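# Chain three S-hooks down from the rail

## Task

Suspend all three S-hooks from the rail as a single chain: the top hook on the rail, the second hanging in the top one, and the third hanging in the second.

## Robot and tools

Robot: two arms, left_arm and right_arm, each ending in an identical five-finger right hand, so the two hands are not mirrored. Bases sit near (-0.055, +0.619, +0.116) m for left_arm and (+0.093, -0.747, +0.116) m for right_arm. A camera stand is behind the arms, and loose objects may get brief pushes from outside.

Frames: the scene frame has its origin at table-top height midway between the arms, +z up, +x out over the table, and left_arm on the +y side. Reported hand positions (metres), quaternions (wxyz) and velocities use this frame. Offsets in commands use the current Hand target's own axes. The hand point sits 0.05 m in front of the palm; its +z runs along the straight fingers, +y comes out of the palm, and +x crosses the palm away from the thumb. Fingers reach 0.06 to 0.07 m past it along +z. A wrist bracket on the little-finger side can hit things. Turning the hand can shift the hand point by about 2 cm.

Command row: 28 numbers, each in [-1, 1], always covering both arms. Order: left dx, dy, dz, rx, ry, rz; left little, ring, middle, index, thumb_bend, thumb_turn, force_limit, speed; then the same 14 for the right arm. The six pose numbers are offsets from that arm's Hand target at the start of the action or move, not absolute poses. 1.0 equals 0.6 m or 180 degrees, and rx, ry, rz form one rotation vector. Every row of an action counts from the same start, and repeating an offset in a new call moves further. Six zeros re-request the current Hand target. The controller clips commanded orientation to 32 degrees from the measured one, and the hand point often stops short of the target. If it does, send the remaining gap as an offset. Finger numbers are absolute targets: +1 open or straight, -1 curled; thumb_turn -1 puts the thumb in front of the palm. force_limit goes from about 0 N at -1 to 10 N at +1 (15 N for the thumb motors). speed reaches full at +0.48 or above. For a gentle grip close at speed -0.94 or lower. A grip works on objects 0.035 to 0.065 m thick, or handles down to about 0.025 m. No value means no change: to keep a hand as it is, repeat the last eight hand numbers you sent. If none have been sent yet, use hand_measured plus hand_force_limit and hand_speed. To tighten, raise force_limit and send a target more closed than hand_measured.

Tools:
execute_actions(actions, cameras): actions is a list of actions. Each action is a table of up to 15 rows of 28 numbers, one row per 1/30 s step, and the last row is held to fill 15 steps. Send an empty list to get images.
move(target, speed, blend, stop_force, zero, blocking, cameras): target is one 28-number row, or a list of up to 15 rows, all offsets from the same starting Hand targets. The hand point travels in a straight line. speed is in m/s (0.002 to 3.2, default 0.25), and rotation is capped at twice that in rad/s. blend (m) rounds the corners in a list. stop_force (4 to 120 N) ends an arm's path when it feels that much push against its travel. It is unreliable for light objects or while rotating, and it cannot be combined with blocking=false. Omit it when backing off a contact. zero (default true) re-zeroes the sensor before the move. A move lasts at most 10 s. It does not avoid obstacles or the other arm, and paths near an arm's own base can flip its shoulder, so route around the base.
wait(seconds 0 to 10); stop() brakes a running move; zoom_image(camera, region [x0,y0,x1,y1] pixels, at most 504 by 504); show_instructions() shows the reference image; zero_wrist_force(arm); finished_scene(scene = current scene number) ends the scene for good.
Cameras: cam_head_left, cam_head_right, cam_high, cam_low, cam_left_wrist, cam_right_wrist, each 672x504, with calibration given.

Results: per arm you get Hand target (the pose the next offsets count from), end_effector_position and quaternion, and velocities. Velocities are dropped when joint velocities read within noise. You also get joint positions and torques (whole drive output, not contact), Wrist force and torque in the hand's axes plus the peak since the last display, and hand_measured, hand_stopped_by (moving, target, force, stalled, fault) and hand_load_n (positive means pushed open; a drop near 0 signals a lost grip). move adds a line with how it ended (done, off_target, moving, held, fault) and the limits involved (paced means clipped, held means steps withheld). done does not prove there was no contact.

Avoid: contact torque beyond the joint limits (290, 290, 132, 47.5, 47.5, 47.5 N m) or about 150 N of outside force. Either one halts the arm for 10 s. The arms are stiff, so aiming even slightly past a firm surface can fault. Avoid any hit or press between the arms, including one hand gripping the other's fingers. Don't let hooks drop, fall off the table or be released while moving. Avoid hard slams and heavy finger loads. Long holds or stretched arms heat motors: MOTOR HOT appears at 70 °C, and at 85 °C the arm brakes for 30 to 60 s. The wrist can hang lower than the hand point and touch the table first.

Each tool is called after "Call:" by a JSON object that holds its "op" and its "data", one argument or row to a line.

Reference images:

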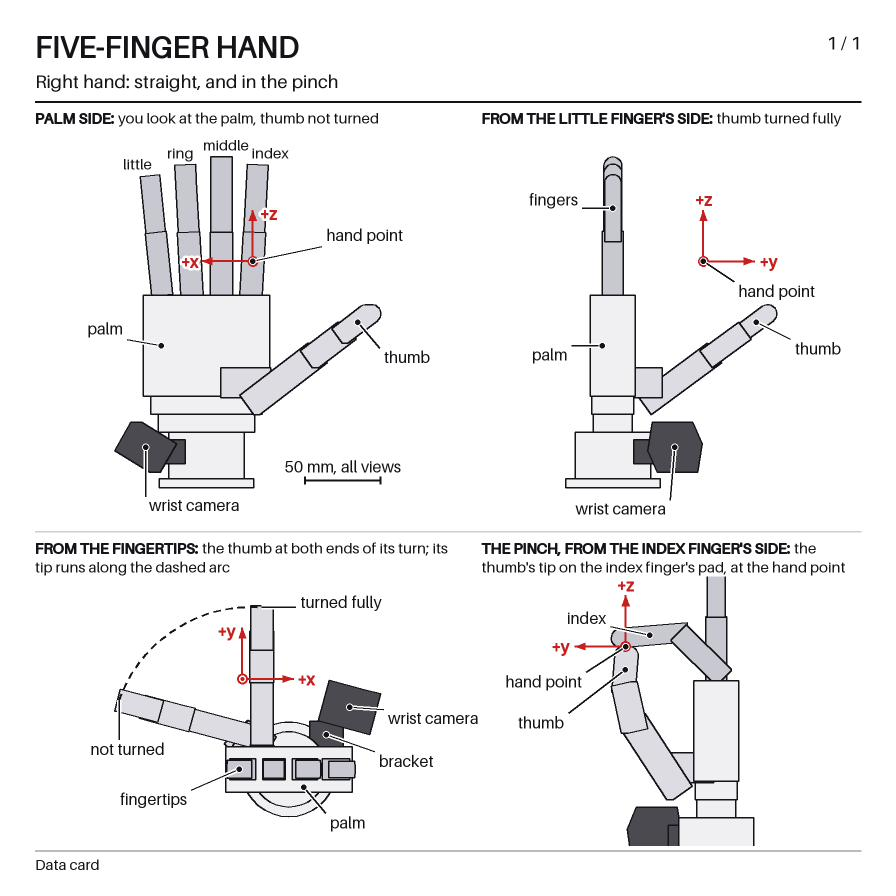

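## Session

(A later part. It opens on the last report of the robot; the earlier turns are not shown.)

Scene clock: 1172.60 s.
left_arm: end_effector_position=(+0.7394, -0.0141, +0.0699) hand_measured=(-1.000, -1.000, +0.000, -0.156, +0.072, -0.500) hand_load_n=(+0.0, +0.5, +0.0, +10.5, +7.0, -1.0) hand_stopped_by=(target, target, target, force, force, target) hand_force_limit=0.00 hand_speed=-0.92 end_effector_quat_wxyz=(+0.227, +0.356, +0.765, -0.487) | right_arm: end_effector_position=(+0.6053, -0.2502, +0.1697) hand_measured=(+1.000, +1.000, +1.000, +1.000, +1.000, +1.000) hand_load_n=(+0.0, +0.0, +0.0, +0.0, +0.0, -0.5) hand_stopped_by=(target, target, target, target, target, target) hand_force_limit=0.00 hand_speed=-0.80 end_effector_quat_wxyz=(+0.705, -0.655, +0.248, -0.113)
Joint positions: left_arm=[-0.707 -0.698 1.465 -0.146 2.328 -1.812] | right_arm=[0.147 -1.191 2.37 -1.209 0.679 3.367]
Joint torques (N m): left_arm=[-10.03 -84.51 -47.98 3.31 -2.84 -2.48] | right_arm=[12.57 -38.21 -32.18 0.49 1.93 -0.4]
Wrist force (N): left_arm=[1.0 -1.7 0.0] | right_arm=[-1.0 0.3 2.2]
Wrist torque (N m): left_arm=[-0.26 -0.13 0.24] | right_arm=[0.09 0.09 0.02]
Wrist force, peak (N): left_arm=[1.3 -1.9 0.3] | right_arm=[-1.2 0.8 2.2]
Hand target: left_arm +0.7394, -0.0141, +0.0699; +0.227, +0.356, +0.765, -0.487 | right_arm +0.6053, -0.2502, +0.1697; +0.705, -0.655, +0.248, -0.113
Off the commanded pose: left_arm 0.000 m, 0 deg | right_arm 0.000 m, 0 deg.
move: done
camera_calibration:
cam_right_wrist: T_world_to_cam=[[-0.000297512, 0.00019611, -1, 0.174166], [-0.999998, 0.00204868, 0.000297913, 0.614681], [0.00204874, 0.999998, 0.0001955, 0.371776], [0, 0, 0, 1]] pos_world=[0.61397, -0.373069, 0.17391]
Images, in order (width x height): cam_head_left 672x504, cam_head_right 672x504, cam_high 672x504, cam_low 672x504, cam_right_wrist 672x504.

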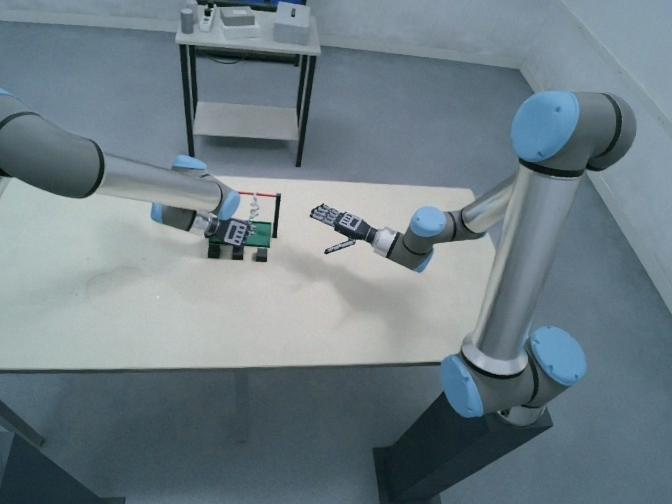

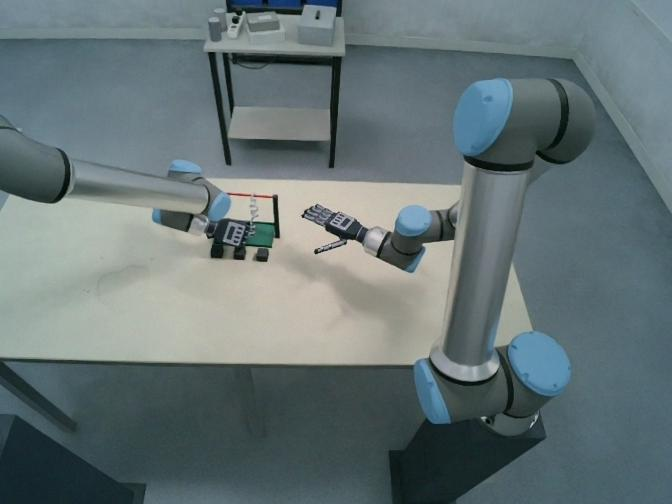

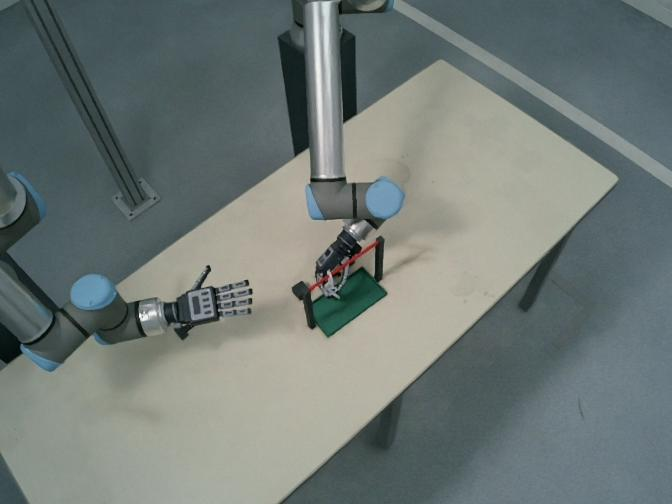

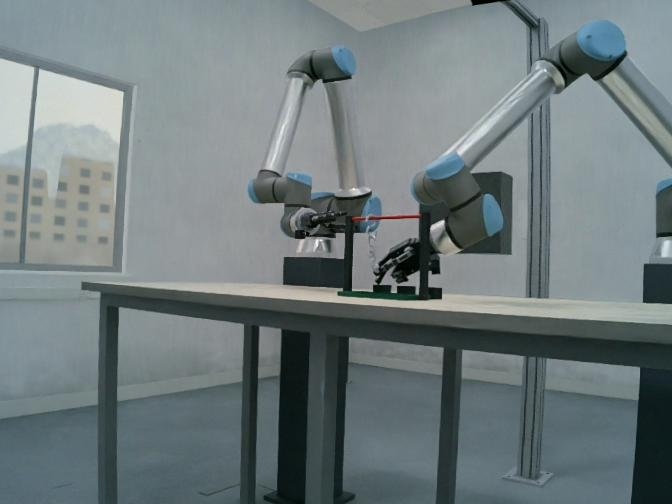

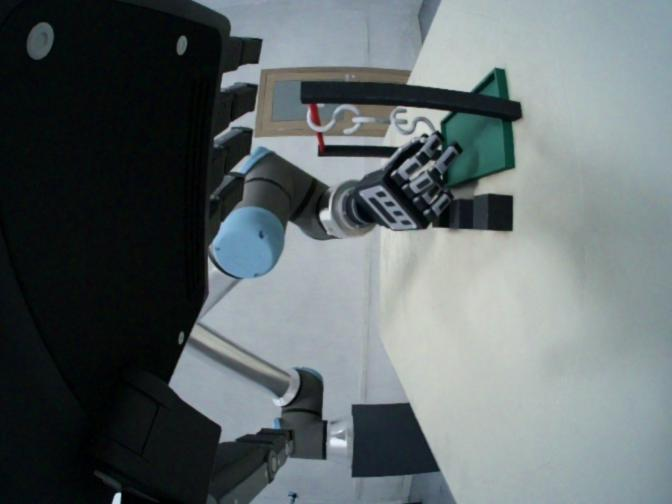

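Call:
{"op": "execute_actions", "data": {
  "actions": [],
  "cameras": ["cam_low", "cam_left_wrist", "cam_right_wrist"]
}}

Call:
{"op": "zoom_image", "data": {
  "camera": "cam_low",
  "region": [335, 200, 455, 310]
}}

Call:
{"op": "zoom_image", "data": {
  "camera": "cam_right_wrist",
  "region": [370, 80, 530, 250]
}}

Scene clock: 1180.90 s.
left_arm: end_effector_position=(+0.7394, -0.0141, +0.0699) hand_measured=(-1.000, -1.000, +0.000, -0.156, +0.072, -0.500) hand_load_n=(+0.0, +0.0, +0.0, +10.5, +7.0, -1.5) hand_stopped_by=(target, target, target, force, force, target) hand_force_limit=0.00 hand_speed=-0.92 end_effector_quat_wxyz=(+0.227, +0.356, +0.765, -0.487) | right_arm: end_effector_position=(+0.6053, -0.2502, +0.1697) hand_measured=(+1.000, +1.000, +1.000, +1.000, +1.000, +1.000) hand_load_n=(+0.0, +0.0, +0.0, +0.0, +0.0, +0.0) hand_stopped_by=(target, target, target, target, target, target) hand_force_limit=0.00 hand_speed=-0.80 end_effector_quat_wxyz=(+0.705, -0.655, +0.248, -0.113)
Joint positions: left_arm=[-0.707 -0.698 1.465 -0.146 2.328 -1.812] | right_arm=[0.147 -1.191 2.37 -1.209 0.679 3.367]
Joint velocities: within noise
Joint torques (N m): left_arm=[-11.97 -84.25 -47.55 3.26 -2.42 -2.38] | right_arm=[11.26 -38.75 -32.2 0.35 1.95 -0.54]
Wrist force (N): left_arm=[1.2 -1.6 0.2] | right_arm=[-1.2 0.4 1.8]
Wrist torque (N m): left_arm=[-0.25 -0.16 0.25] | right_arm=[0.13 0.11 0.02]
Wrist force, peak (N): left_arm=[1.0 -2.1 0.2] | right_arm=[-1.4 0.7 2.1]
Hand target: left_arm +0.7394, -0.0141, +0.0699; +0.227, +0.356, +0.765, -0.487 | right_arm +0.6053, -0.2502, +0.1697; +0.705, -0.655, +0.248, -0.113
Off the commanded pose: left_arm 0.000 m, 0 deg | right_arm 0.000 m, 0 deg.
camera_calibration:
cam_left_wrist: T_world_to_cam=[[0.588475, 0.315758, -0.744308, -0.370963], [0.721472, 0.210435, 0.659693, -0.569308], [0.364932, -0.92521, -0.103975, -0.164029], [0, 0, 0, 1]] pos_world=[0.688902, 0.0851754, 0.0824034]
cam_right_wrist: T_world_to_cam=[[-0.000297512, 0.00019611, -1, 0.174166], [-0.999998, 0.00204868, 0.000297913, 0.614681], [0.00204874, 0.999998, 0.0001955, 0.371776], [0, 0, 0, 1]] pos_world=[0.61397, -0.373069, 0.17391]
Images, in order (width x height): cam_low 672x504, cam_left_wrist 672x504, cam_right_wrist 672x504.

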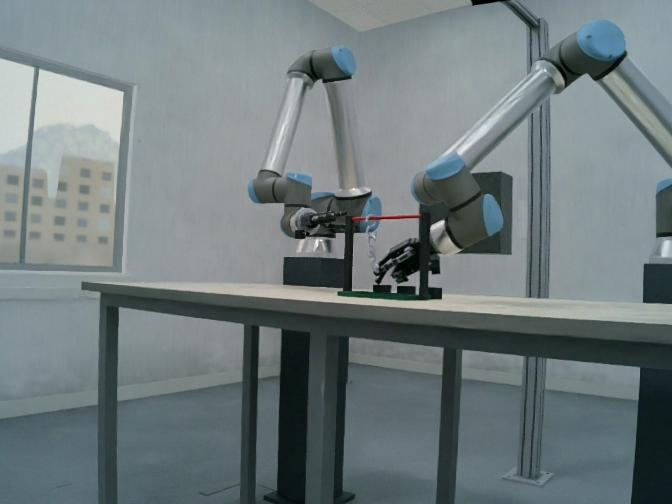

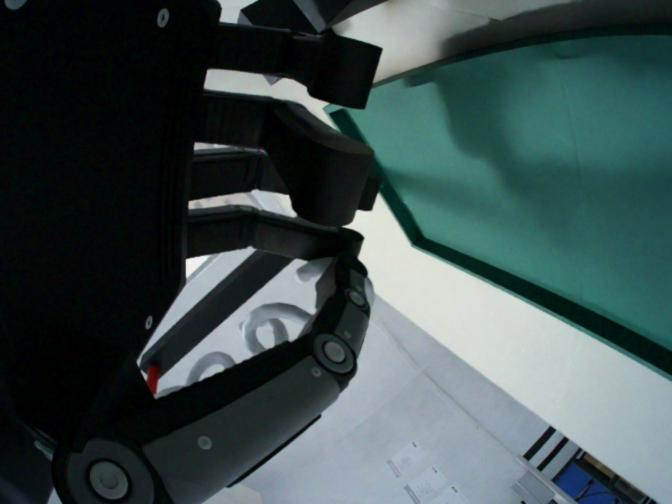

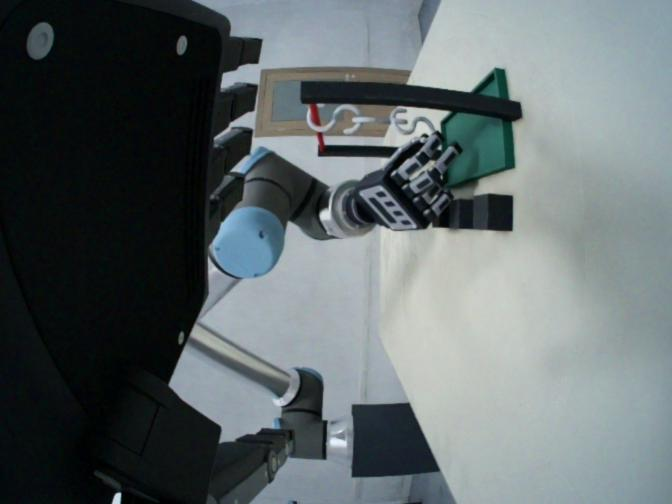

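Scaled by 4.200 from the camera's 672x504 image, which has a finer 960x720 frame.

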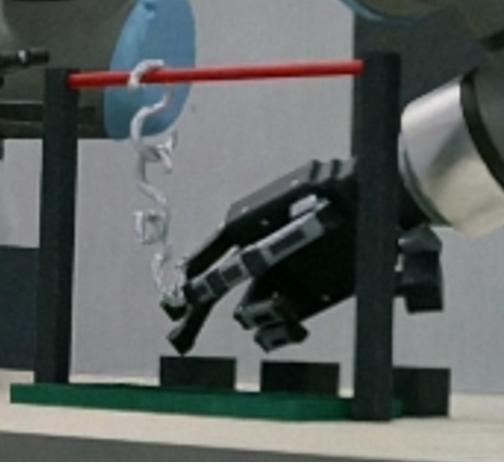

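Scaled by 2.965 from the camera's 672x504 image, which has a finer 960x720 frame.

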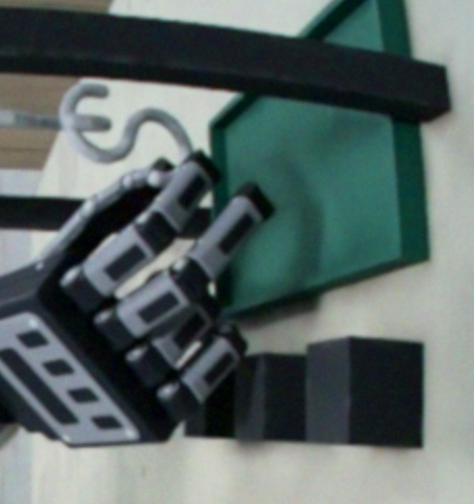

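Call:
{"op": "execute_actions", "data": {
  "actions": [],
  "cameras": ["cam_head_left", "cam_head_right", "cam_high", "cam_left_wrist"]
}}

Call:
{"op": "zoom_image", "data": {
  "camera": "cam_head_left",
  "region": [195, 205, 285, 272]
}}

Call:
{"op": "zoom_image", "data": {
  "camera": "cam_high",
  "region": [290, 220, 400, 305]
}}

Call:
{"op": "zoom_image", "data": {
  "camera": "cam_left_wrist",
  "region": [180, 0, 420, 180]
}}

Scene clock: 1187.23 s.
left_arm: end_effector_position=(+0.7394, -0.0141, +0.0699) hand_measured=(-1.000, -1.000, +0.000, -0.156, +0.072, -0.500) hand_load_n=(+0.0, +0.0, +0.0, +10.5, +6.5, -1.0) hand_stopped_by=(target, target, target, force, force, target) hand_force_limit=0.00 hand_speed=-0.92 end_effector_quat_wxyz=(+0.227, +0.356, +0.765, -0.487) | right_arm: end_effector_position=(+0.6053, -0.2502, +0.1697) hand_measured=(+1.000, +1.000, +1.000, +1.000, +1.000, +1.000) hand_load_n=(+0.0, +0.0, +0.0, +0.0, +0.0, +0.0) hand_stopped_by=(target, target, target, target, target, target) hand_force_limit=0.00 hand_speed=-0.80 end_effector_quat_wxyz=(+0.705, -0.655, +0.248, -0.113)
Joint positions: left_arm=[-0.707 -0.698 1.465 -0.146 2.328 -1.812] | right_arm=[0.147 -1.191 2.37 -1.209 0.679 3.367]
Joint velocities: within noise
Joint torques (N m): left_arm=[-11.93 -82.8 -47.87 3.18 -2.67 -2.66] | right_arm=[11.29 -39 -32.55 0.19 1.83 -0.75]
Wrist force (N): left_arm=[0.9 -1.5 0.0] | right_arm=[-0.8 0.7 1.6]
Wrist torque (N m): left_arm=[-0.22 -0.12 0.24] | right_arm=[0.18 0.08 0.05]
Wrist force, peak (N): left_arm=[1.0 -2.1 0.2] | right_arm=[-0.7 0.4 2.3]
Hand target: left_arm +0.7394, -0.0141, +0.0699; +0.227, +0.356, +0.765, -0.487 | right_arm +0.6053, -0.2502, +0.1697; +0.705, -0.655, +0.248, -0.113
Off the commanded pose: left_arm 0.000 m, 0 deg | right_arm 0.000 m, 0 deg.
camera_calibration:
cam_left_wrist: T_world_to_cam=[[0.588475, 0.315758, -0.744308, -0.370963], [0.721472, 0.210435, 0.659693, -0.569308], [0.364932, -0.92521, -0.103975, -0.164029], [0, 0, 0, 1]] pos_world=[0.688902, 0.0851754, 0.0824034]
Images, in order (width x height): cam_head_left 672x504, cam_head_right 672x504, cam_high 672x504, cam_left_wrist 672x504.

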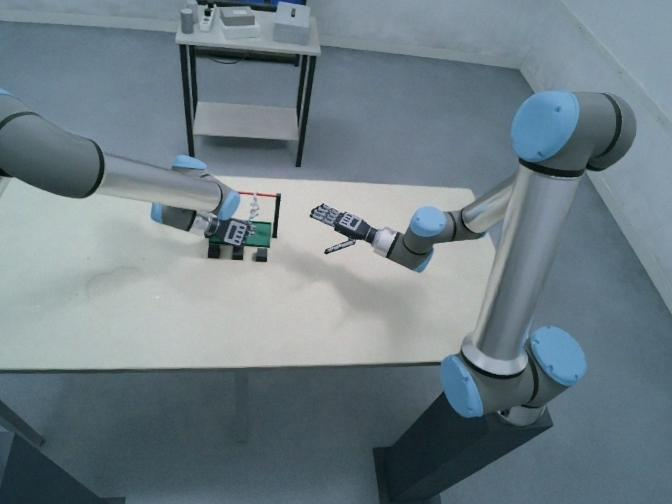

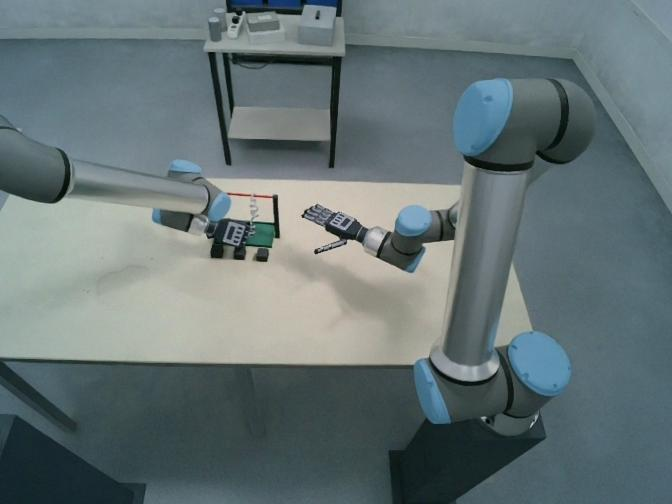

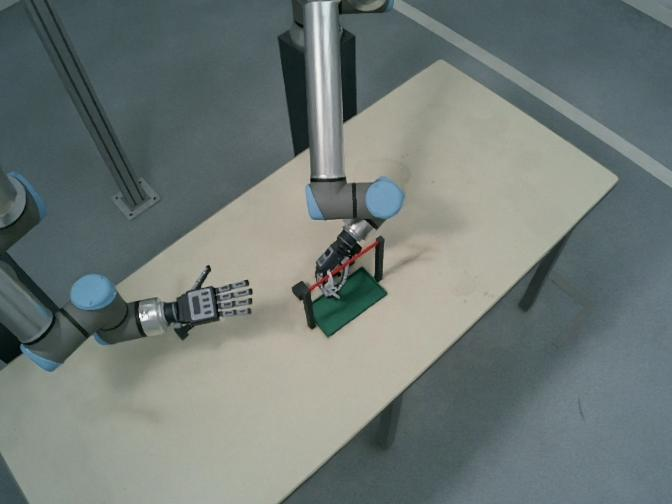

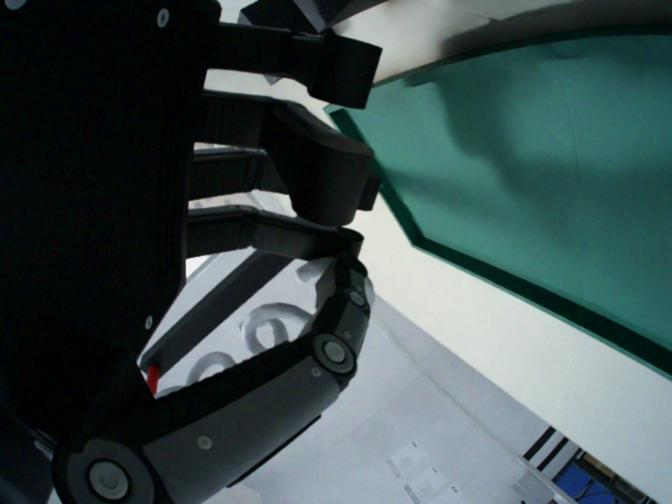

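Scaled by 5.600 from the camera's 672x504 image, which has a finer 960x720 frame.

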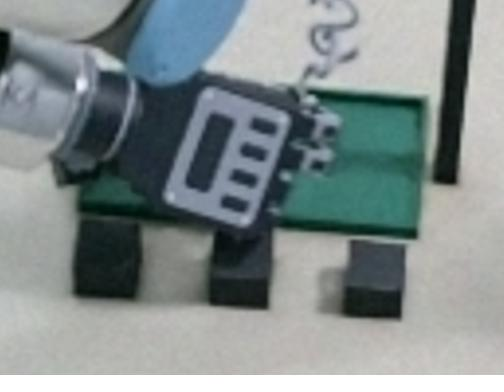

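Scaled by 4.582 from the camera's 672x504 image, which has a finer 960x720 frame.

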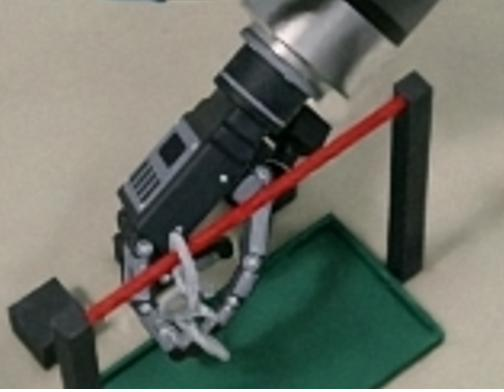

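Scaled by 2.100 from the camera's 672x504 image, which has a finer 960x720 frame.

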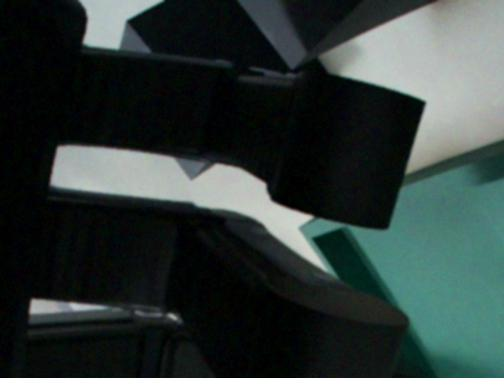

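Call:
{"op": "execute_actions", "data": {
  "actions": [],
  "cameras": ["cam_right_wrist", "cam_low", "cam_head_right"]
}}

Call:
{"op": "zoom_image", "data": {
  "camera": "cam_right_wrist",
  "region": [420, 160, 520, 240]
}}

Call:
{"op": "zoom_image", "data": {
  "camera": "cam_low",
  "region": [370, 265, 450, 310]
}}

Call:
{"op": "zoom_image", "data": {
  "camera": "cam_head_right",
  "region": [205, 220, 275, 270]
}}

Scene clock: 1204.70 s.
left_arm: end_effector_position=(+0.7394, -0.0141, +0.0699) hand_measured=(-1.000, -1.000, +0.000, -0.156, +0.072, -0.500) hand_load_n=(+0.0, +0.0, +0.0, +10.5, +7.0, -1.0) hand_stopped_by=(target, target, target, force, force, target) hand_force_limit=0.00 hand_speed=-0.92 end_effector_quat_wxyz=(+0.227, +0.356, +0.765, -0.487) | right_arm: end_effector_position=(+0.6053, -0.2502, +0.1697) hand_measured=(+1.000, +1.000, +1.000, +1.000, +1.000, +1.000) hand_load_n=(+0.0, +0.0, +0.0, +0.0, +0.0, +0.0) hand_stopped_by=(target, target, target, target, target, target) hand_force_limit=0.00 hand_speed=-0.80 end_effector_quat_wxyz=(+0.705, -0.655, +0.248, -0.113)
Joint positions: left_arm=[-0.707 -0.698 1.465 -0.146 2.328 -1.812] | right_arm=[0.147 -1.191 2.37 -1.209 0.679 3.367]
Joint velocities: within noise
Joint torques (N m): left_arm=[-11.78 -83.65 -47.95 3.3 -2.56 -2.65] | right_arm=[10.75 -38.72 -32.22 0.19 1.99 -0.24]
Wrist force (N): left_arm=[0.9 -1.8 0.3] | right_arm=[-1.4 0.5 1.8]
Wrist torque (N m): left_arm=[-0.27 -0.12 0.23] | right_arm=[0.14 0.15 0.01]
Wrist force, peak (N): left_arm=[1.2 -2.0 0.1] | right_arm=[-1.7 0.8 1.8]
Hand target: left_arm +0.7394, -0.0141, +0.0699; +0.227, +0.356, +0.765, -0.487 | right_arm +0.6053, -0.2502, +0.1697; +0.705, -0.655, +0.248, -0.113
Off the commanded pose: left_arm 0.000 m, 0 deg | right_arm 0.000 m, 0 deg.
camera_calibration:
cam_right_wrist: T_world_to_cam=[[-0.000297512, 0.00019611, -1, 0.174166], [-0.999998, 0.00204868, 0.000297913, 0.614681], [0.00204874, 0.999998, 0.0001955, 0.371776], [0, 0, 0, 1]] pos_world=[0.61397, -0.373069, 0.17391]
Images, in order (width x height): cam_head_right 672x504, cam_low 672x504, cam_right_wrist 672x504.

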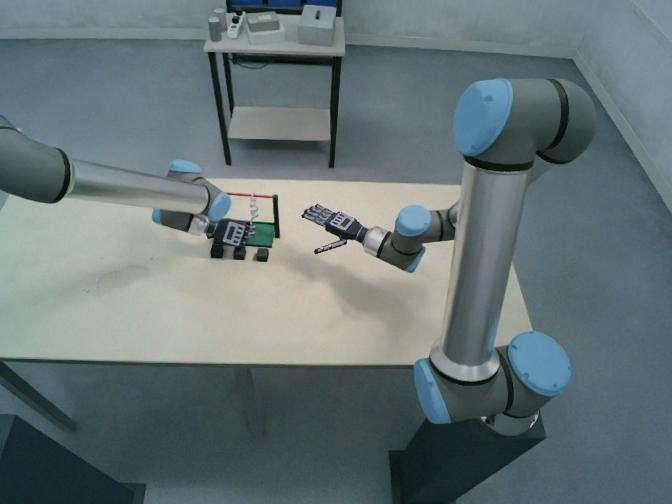

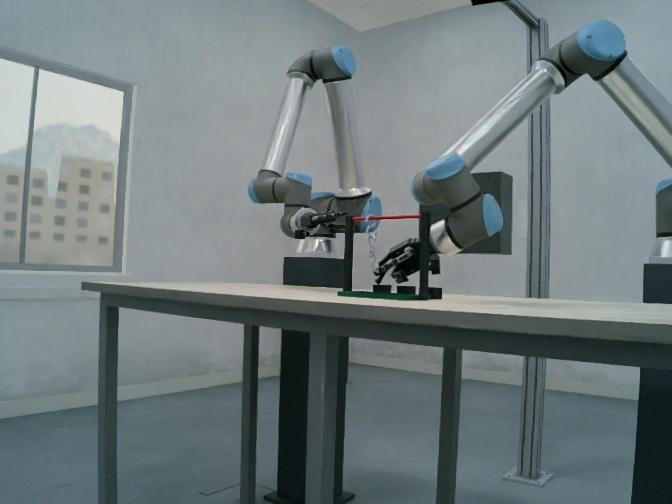

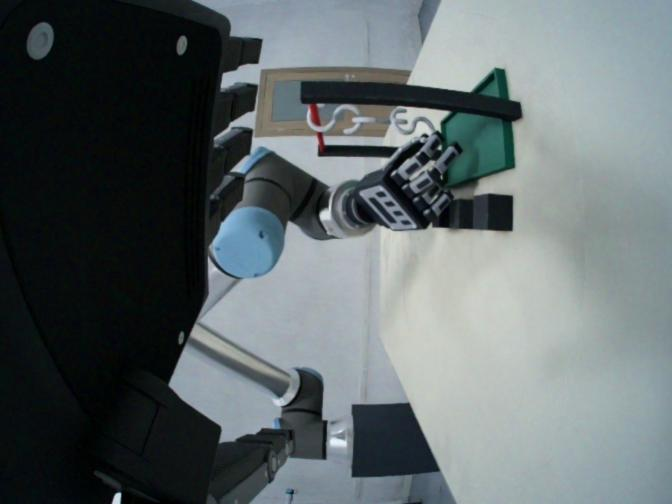

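Scaled by 5.040 from the camera's 672x504 image, which has a finer 960x720 frame.

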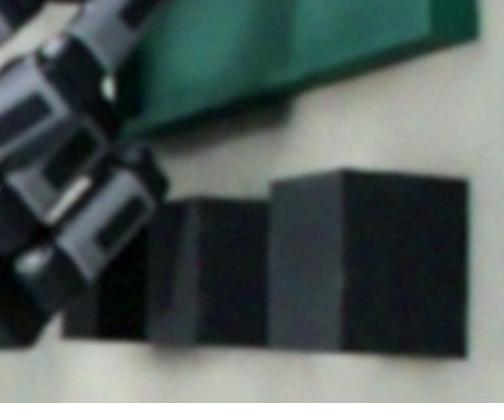

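Scaled by 6.300 from the camera's 672x504 image, which has a finer 960x720 frame.

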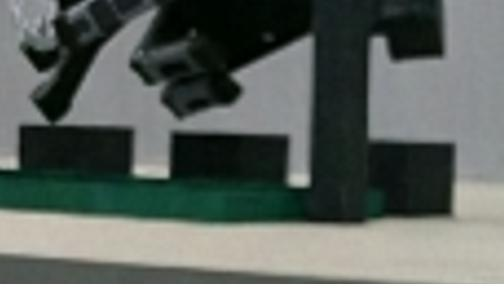

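Scaled by 7.200 from the camera's 672x504 image, which has a finer 960x720 frame.

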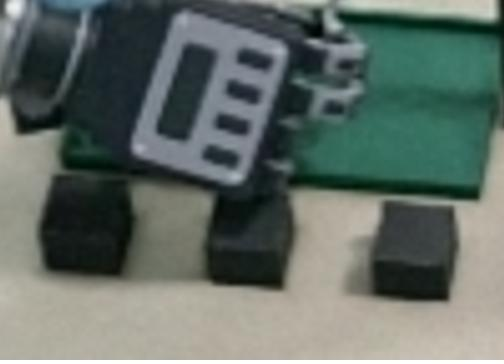

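Call:
{"op": "move", "data": {
  "target": [0.00215, -0.00538, -0.00085, 0.00899, 0.00754, -0.02518, -1, -1, 0.0, -0.45, -0.1, -0.5, 0.0, -0.92, 0, 0, 0, 0, 0, 0, 1, 1, 1, 1, 1, 1, 0, -0.8],
  "speed": 0.03,
  "cameras": ["cam_head_left", "cam_low", "cam_right_wrist"]
}}

Call:
{"op": "zoom_image", "data": {
  "camera": "cam_right_wrist",
  "region": [340, 95, 440, 170]
}}

Call:
{"op": "zoom_image", "data": {
  "camera": "cam_low",
  "region": [350, 225, 450, 300]
}}

Call:
{"op": "zoom_image", "data": {
  "camera": "cam_head_left",
  "region": [240, 200, 273, 225]
}}

Scene clock: 1223.50 s.
left_arm: end_effector_position=(+0.7361, -0.0141, +0.0711) hand_measured=(-1.000, -1.000, +0.000, -0.156, +0.072, -0.500) hand_load_n=(+0.0, +0.5, +0.0, +10.5, +7.0, -1.0) hand_stopped_by=(target, target, target, force, force, target) hand_force_limit=0.00 hand_speed=-0.92 end_effector_quat_wxyz=(+0.194, +0.335, +0.774, -0.502) | right_arm: end_effector_position=(+0.6053, -0.2502, +0.1697) hand_measured=(+1.000, +1.000, +1.000, +1.000, +1.000, +1.000) hand_load_n=(+0.0, +0.0, +0.0, +0.0, +0.0, -0.5) hand_stopped_by=(target, target, target, target, target, target) hand_force_limit=0.00 hand_speed=-0.80 end_effector_quat_wxyz=(+0.705, -0.655, +0.248, -0.113)
Joint positions: left_arm=[-0.701 -0.692 1.44 -0.103 2.366 -1.871] | right_arm=[0.147 -1.191 2.37 -1.209 0.679 3.367]
Joint torques (N m): left_arm=[16.98 -86.97 -46.55 3.25 4.45 -2.59] | right_arm=[11.57 -38.53 -32.23 0.21 1.92 -0.26]
Wrist force (N): left_arm=[1.0 -1.7 0.6] | right_arm=[-0.9 0.8 1.7]
Wrist torque (N m): left_arm=[-0.23 -0.14 0.23] | right_arm=[0.20 0.09 0.04]
Wrist force, peak (N): left_arm=[1.2 -2.0 0.1] | right_arm=[-1.5 0.9 2.2]
Hand target: left_arm +0.7361, -0.0141, +0.0711; +0.194, +0.335, +0.774, -0.502 | right_arm +0.6053, -0.2502, +0.1697; +0.705, -0.655, +0.248, -0.113
Off the commanded pose: left_arm 0.000 m, 0 deg | right_arm 0.000 m, 0 deg.
move: done
camera_calibration:
cam_right_wrist: T_world_to_cam=[[-0.000297512, 0.00019611, -1, 0.174166], [-0.999998, 0.00204868, 0.000297913, 0.614681], [0.00204874, 0.999998, 0.0001955, 0.371776], [0, 0, 0, 1]] pos_world=[0.61397, -0.373069, 0.17391]
Images, in order (width x height): cam_head_left 672x504, cam_low 672x504, cam_right_wrist 672x504.

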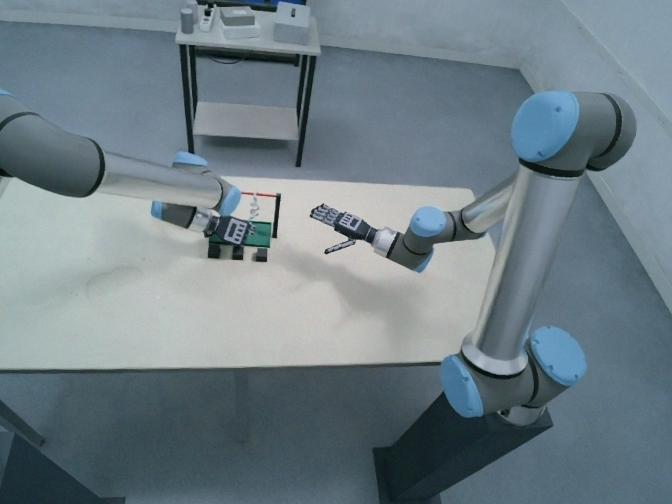

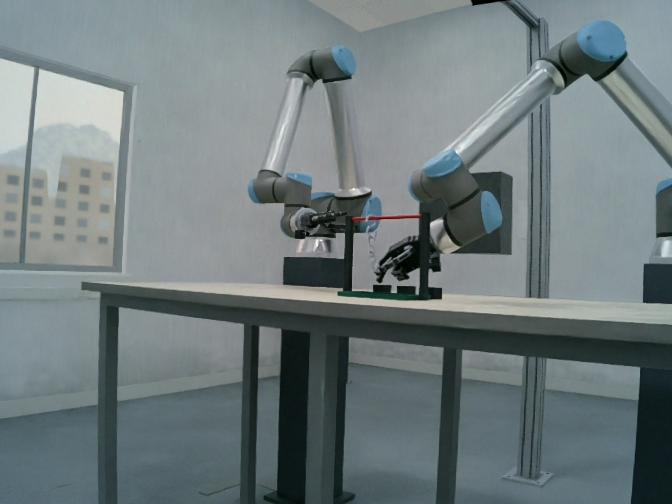

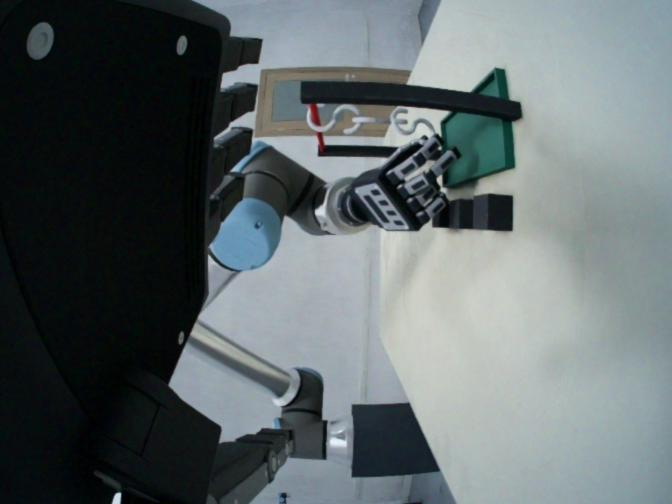

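Scaled by 5.040 from the camera's 672x504 image, which has a finer 960x720 frame.

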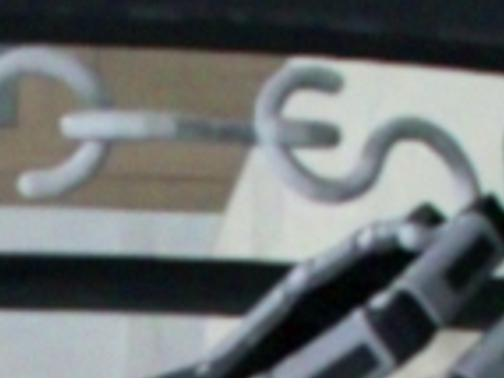

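Scaled by 5.040 from the camera's 672x504 image, which has a finer 960x720 frame.

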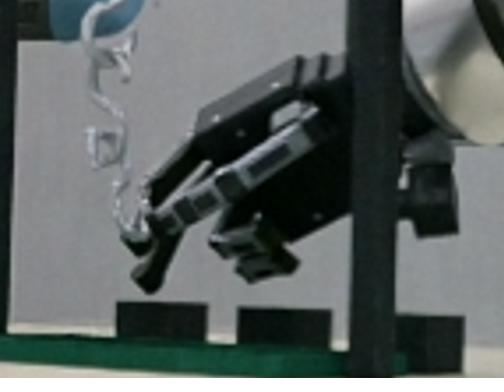

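Scaled by 15.273 from the camera's 672x504 image, which has a finer 960x720 frame.

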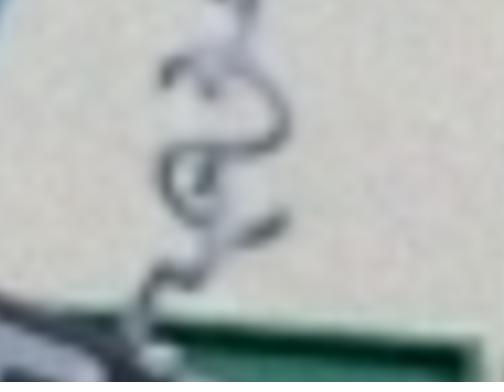

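Call:
{"op": "move", "data": {
  "target": [0.01165, 0.01187, 0.00772, 0, 0, 0, -1, -1, 0.0, -0.45, -0.1, -0.5, 0.0, -0.92, 0, 0, 0, 0, 0, 0, 1, 1, 1, 1, 1, 1, 0, -0.8],
  "speed": 0.006,
  "stop_force": 4,
  "cameras": ["cam_head_left", "cam_low", "cam_right_wrist"]
}}

Call:
{"op": "zoom_image", "data": {
  "camera": "cam_right_wrist",
  "region": [340, 95, 440, 170]
}}

Call:
{"op": "zoom_image", "data": {
  "camera": "cam_low",
  "region": [350, 225, 450, 300]
}}

Call:
{"op": "zoom_image", "data": {
  "camera": "cam_head_left",
  "region": [240, 200, 273, 225]
}}

Scene clock: 1231.90 s.
left_arm: end_effector_position=(+0.7361, -0.0141, +0.0601) hand_measured=(-1.000, -1.000, +0.000, -0.156, +0.072, -0.500) hand_load_n=(+0.0, +0.0, +0.0, +10.5, +4.5, -2.0) hand_stopped_by=(target, target, target, force, force, target) hand_force_limit=0.00 hand_speed=-0.92 end_effector_quat_wxyz=(+0.194, +0.335, +0.774, -0.502) | right_arm: end_effector_position=(+0.6053, -0.2502, +0.1697) hand_measured=(+1.000, +1.000, +1.000, +1.000, +1.000, +1.000) hand_load_n=(-0.5, +0.0, -0.5, +0.0, +0.0, -0.5) hand_stopped_by=(target, target, target, target, target, target) hand_force_limit=0.00 hand_speed=-0.80 end_effector_quat_wxyz=(+0.705, -0.655, +0.248, -0.113)
Joint positions: left_arm=[-0.701 -0.68 1.44 -0.115 2.366 -1.871] | right_arm=[0.147 -1.191 2.37 -1.209 0.679 3.367]
Joint torques (N m): left_arm=[16.35 -84.07 -45.32 -0.89 4.17 -0.23] | right_arm=[10.76 -38.6 -31.72 0.19 2.07 -0.18]
Wrist force (N): left_arm=[-0.8 -3.3 -0.7] | right_arm=[-0.8 0.7 1.8]
Wrist torque (N m): left_arm=[-0.18 -0.11 0.18] | right_arm=[0.18 0.06 0.05]
Wrist force, peak (N): left_arm=[-1.2 -3.2 -0.8] | right_arm=[-1.4 1.0 2.0]
Hand target: left_arm +0.7361, -0.0141, +0.0601; +0.194, +0.335, +0.774, -0.502 | right_arm +0.6053, -0.2502, +0.1697; +0.705, -0.655, +0.248, -0.113
Off the commanded pose: left_arm 0.000 m, 0 deg | right_arm 0.000 m, 0 deg.
move: done
camera_calibration:
cam_right_wrist: T_world_to_cam=[[-0.000297512, 0.00019611, -1, 0.174166], [-0.999998, 0.00204868, 0.000297913, 0.614681], [0.00204874, 0.999998, 0.0001955, 0.371776], [0, 0, 0, 1]] pos_world=[0.61397, -0.373069, 0.17391]
Images, in order (width x height): cam_head_left 672x504, cam_low 672x504, cam_right_wrist 672x504.

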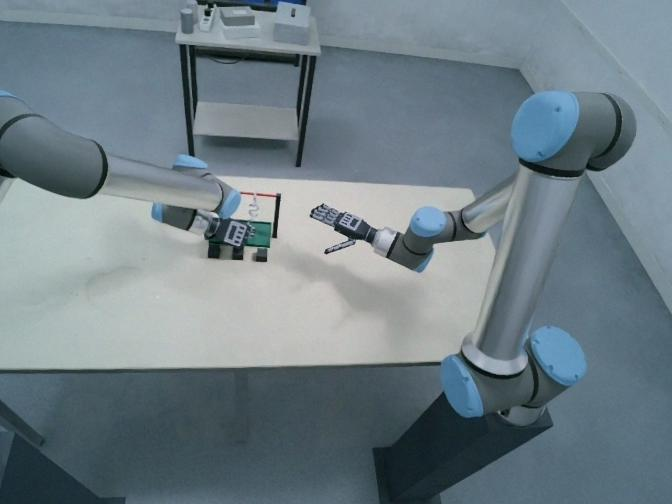

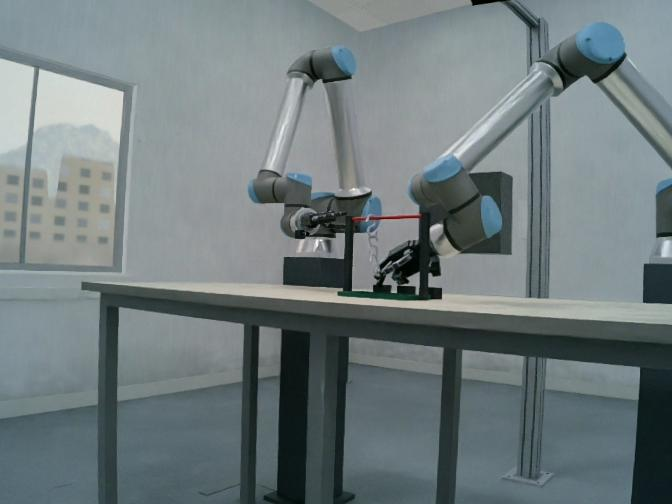

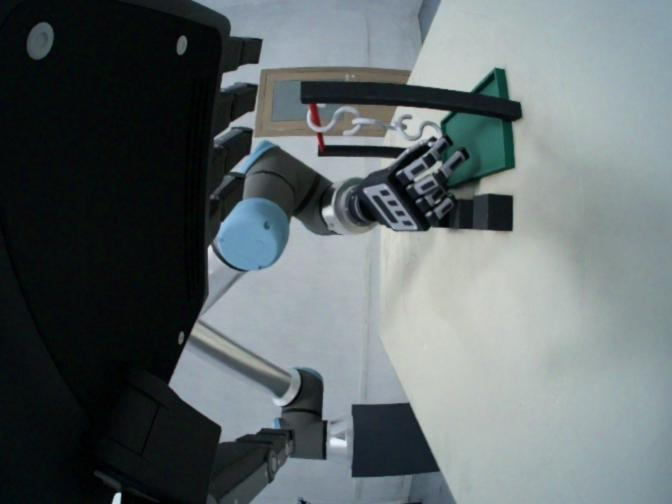

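Scaled by 5.040 from the camera's 672x504 image, which has a finer 960x720 frame.

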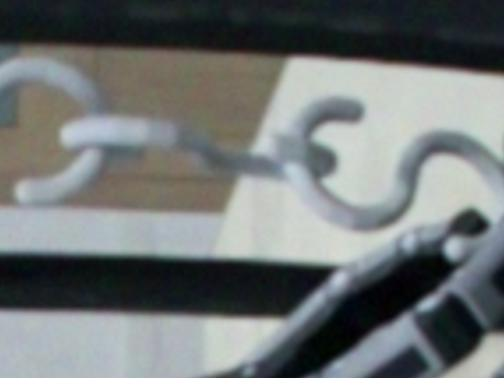

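Scaled by 5.040 from the camera's 672x504 image, which has a finer 960x720 frame.

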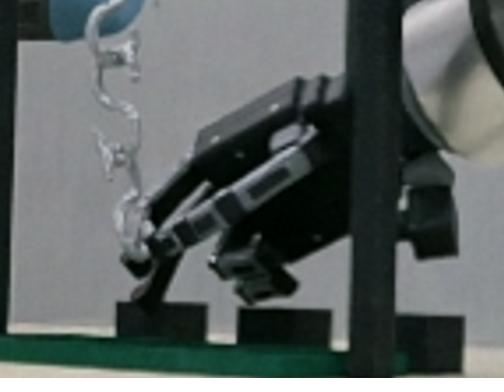

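Scaled by 15.273 from the camera's 672x504 image, which has a finer 960x720 frame.

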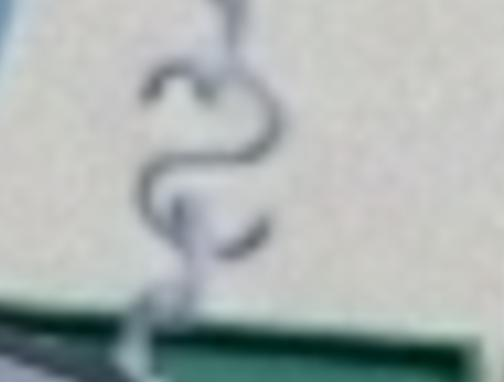

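Call:
{"op": "move", "data": {
  "target": [-0.00265, -0.0027, -0.00175, 0, 0, 0, -1, -1, 0.0, -0.45, -0.1, -0.5, 0.0, -0.92, 0, 0, 0, 0, 0, 0, 1, 1, 1, 1, 1, 1, 0, -0.8],
  "speed": 0.006,
  "cameras": ["cam_head_left", "cam_low", "cam_right_wrist"]
}}

Call:
{"op": "zoom_image", "data": {
  "camera": "cam_right_wrist",
  "region": [340, 95, 440, 170]
}}

Call:
{"op": "zoom_image", "data": {
  "camera": "cam_low",
  "region": [350, 225, 450, 300]
}}

Scene clock: 1240.13 s.
left_arm: end_effector_position=(+0.7362, -0.0142, +0.0625) hand_measured=(-1.000, -1.000, +0.000, -0.156, +0.072, -0.500) hand_load_n=(+0.0, +0.0, +0.0, +10.5, +5.0, +0.0) hand_stopped_by=(target, target, target, force, force, target) hand_force_limit=0.00 hand_speed=-0.92 end_effector_quat_wxyz=(+0.194, +0.335, +0.774, -0.502) | right_arm: end_effector_position=(+0.6053, -0.2502, +0.1697) hand_measured=(+1.000, +1.000, +1.000, +1.000, +1.000, +1.000) hand_load_n=(+0.0, +0.0, +0.0, +0.0, +0.0, +0.0) hand_stopped_by=(target, target, target, target, target, target) hand_force_limit=0.00 hand_speed=-0.80 end_effector_quat_wxyz=(+0.705, -0.655, +0.248, -0.113)
Joint positions: left_arm=[-0.701 -0.683 1.44 -0.112 2.366 -1.871] | right_arm=[0.147 -1.191 2.37 -1.209 0.679 3.367]
Joint torques (N m): left_arm=[16.69 -113.14 -28.96 3.29 2.61 0.11] | right_arm=[10.4 -39.6 -32.81 -0.14 1.91 -0.12]
Wrist force (N): left_arm=[1.0 -1.7 0.3] | right_arm=[-1.5 0.5 1.7]
Wrist torque (N m): left_arm=[-0.23 -0.12 0.22] | right_arm=[0.15 0.17 0.01]
Wrist force, peak (N): left_arm=[-0.9 -3.6 -0.8] | right_arm=[-1.1 1.1 2.1]
Hand target: left_arm +0.7361, -0.0141, +0.0626; +0.194, +0.335, +0.774, -0.502 | right_arm +0.6053, -0.2502, +0.1697; +0.705, -0.655, +0.248, -0.113
Off the commanded pose: left_arm 0.000 m, 0 deg | right_arm 0.000 m, 0 deg.
move: done
camera_calibration:
cam_right_wrist: T_world_to_cam=[[-0.000297512, 0.00019611, -1, 0.174166], [-0.999998, 0.00204868, 0.000297913, 0.614681], [0.00204874, 0.999998, 0.0001955, 0.371776], [0, 0, 0, 1]] pos_world=[0.61397, -0.373069, 0.17391]
Images, in order (width x height): cam_head_left 672x504, cam_low 672x504, cam_right_wrist 672x504.

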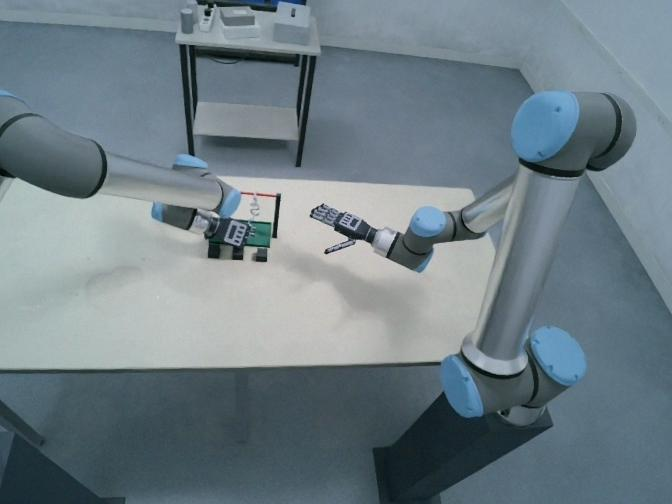

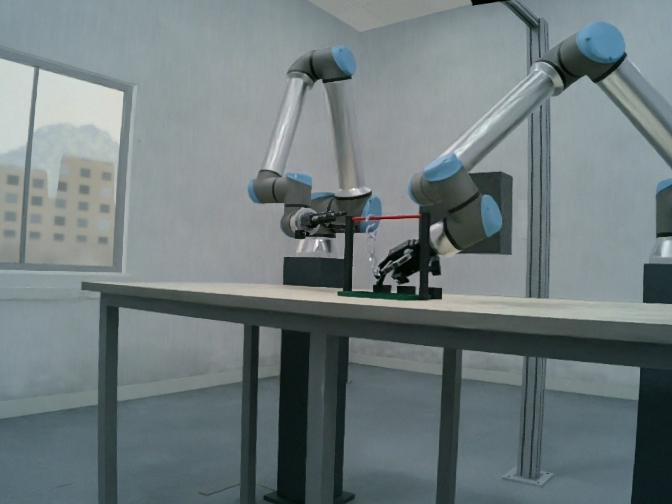

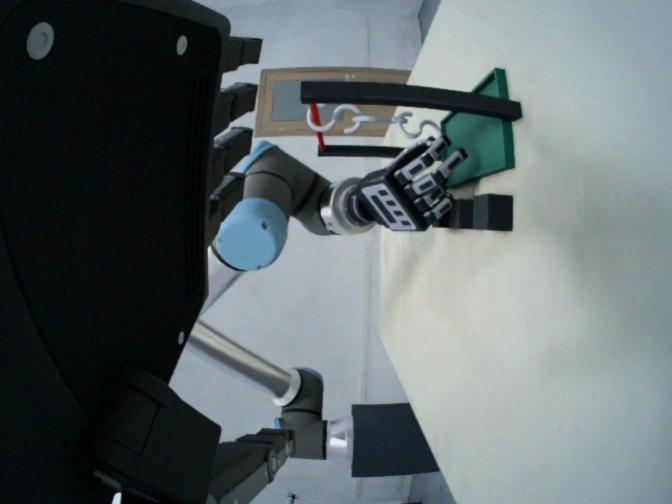

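Scaled by 5.040 from the camera's 672x504 image, which has a finer 960x720 frame.

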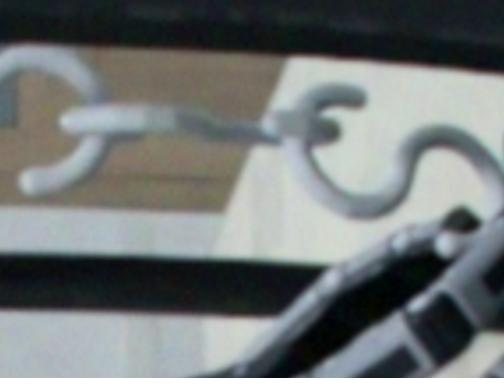

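Scaled by 5.040 from the camera's 672x504 image, which has a finer 960x720 frame.

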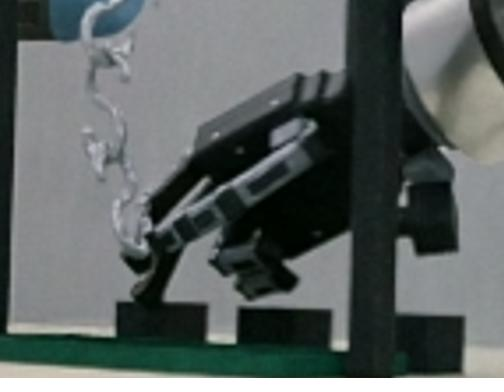

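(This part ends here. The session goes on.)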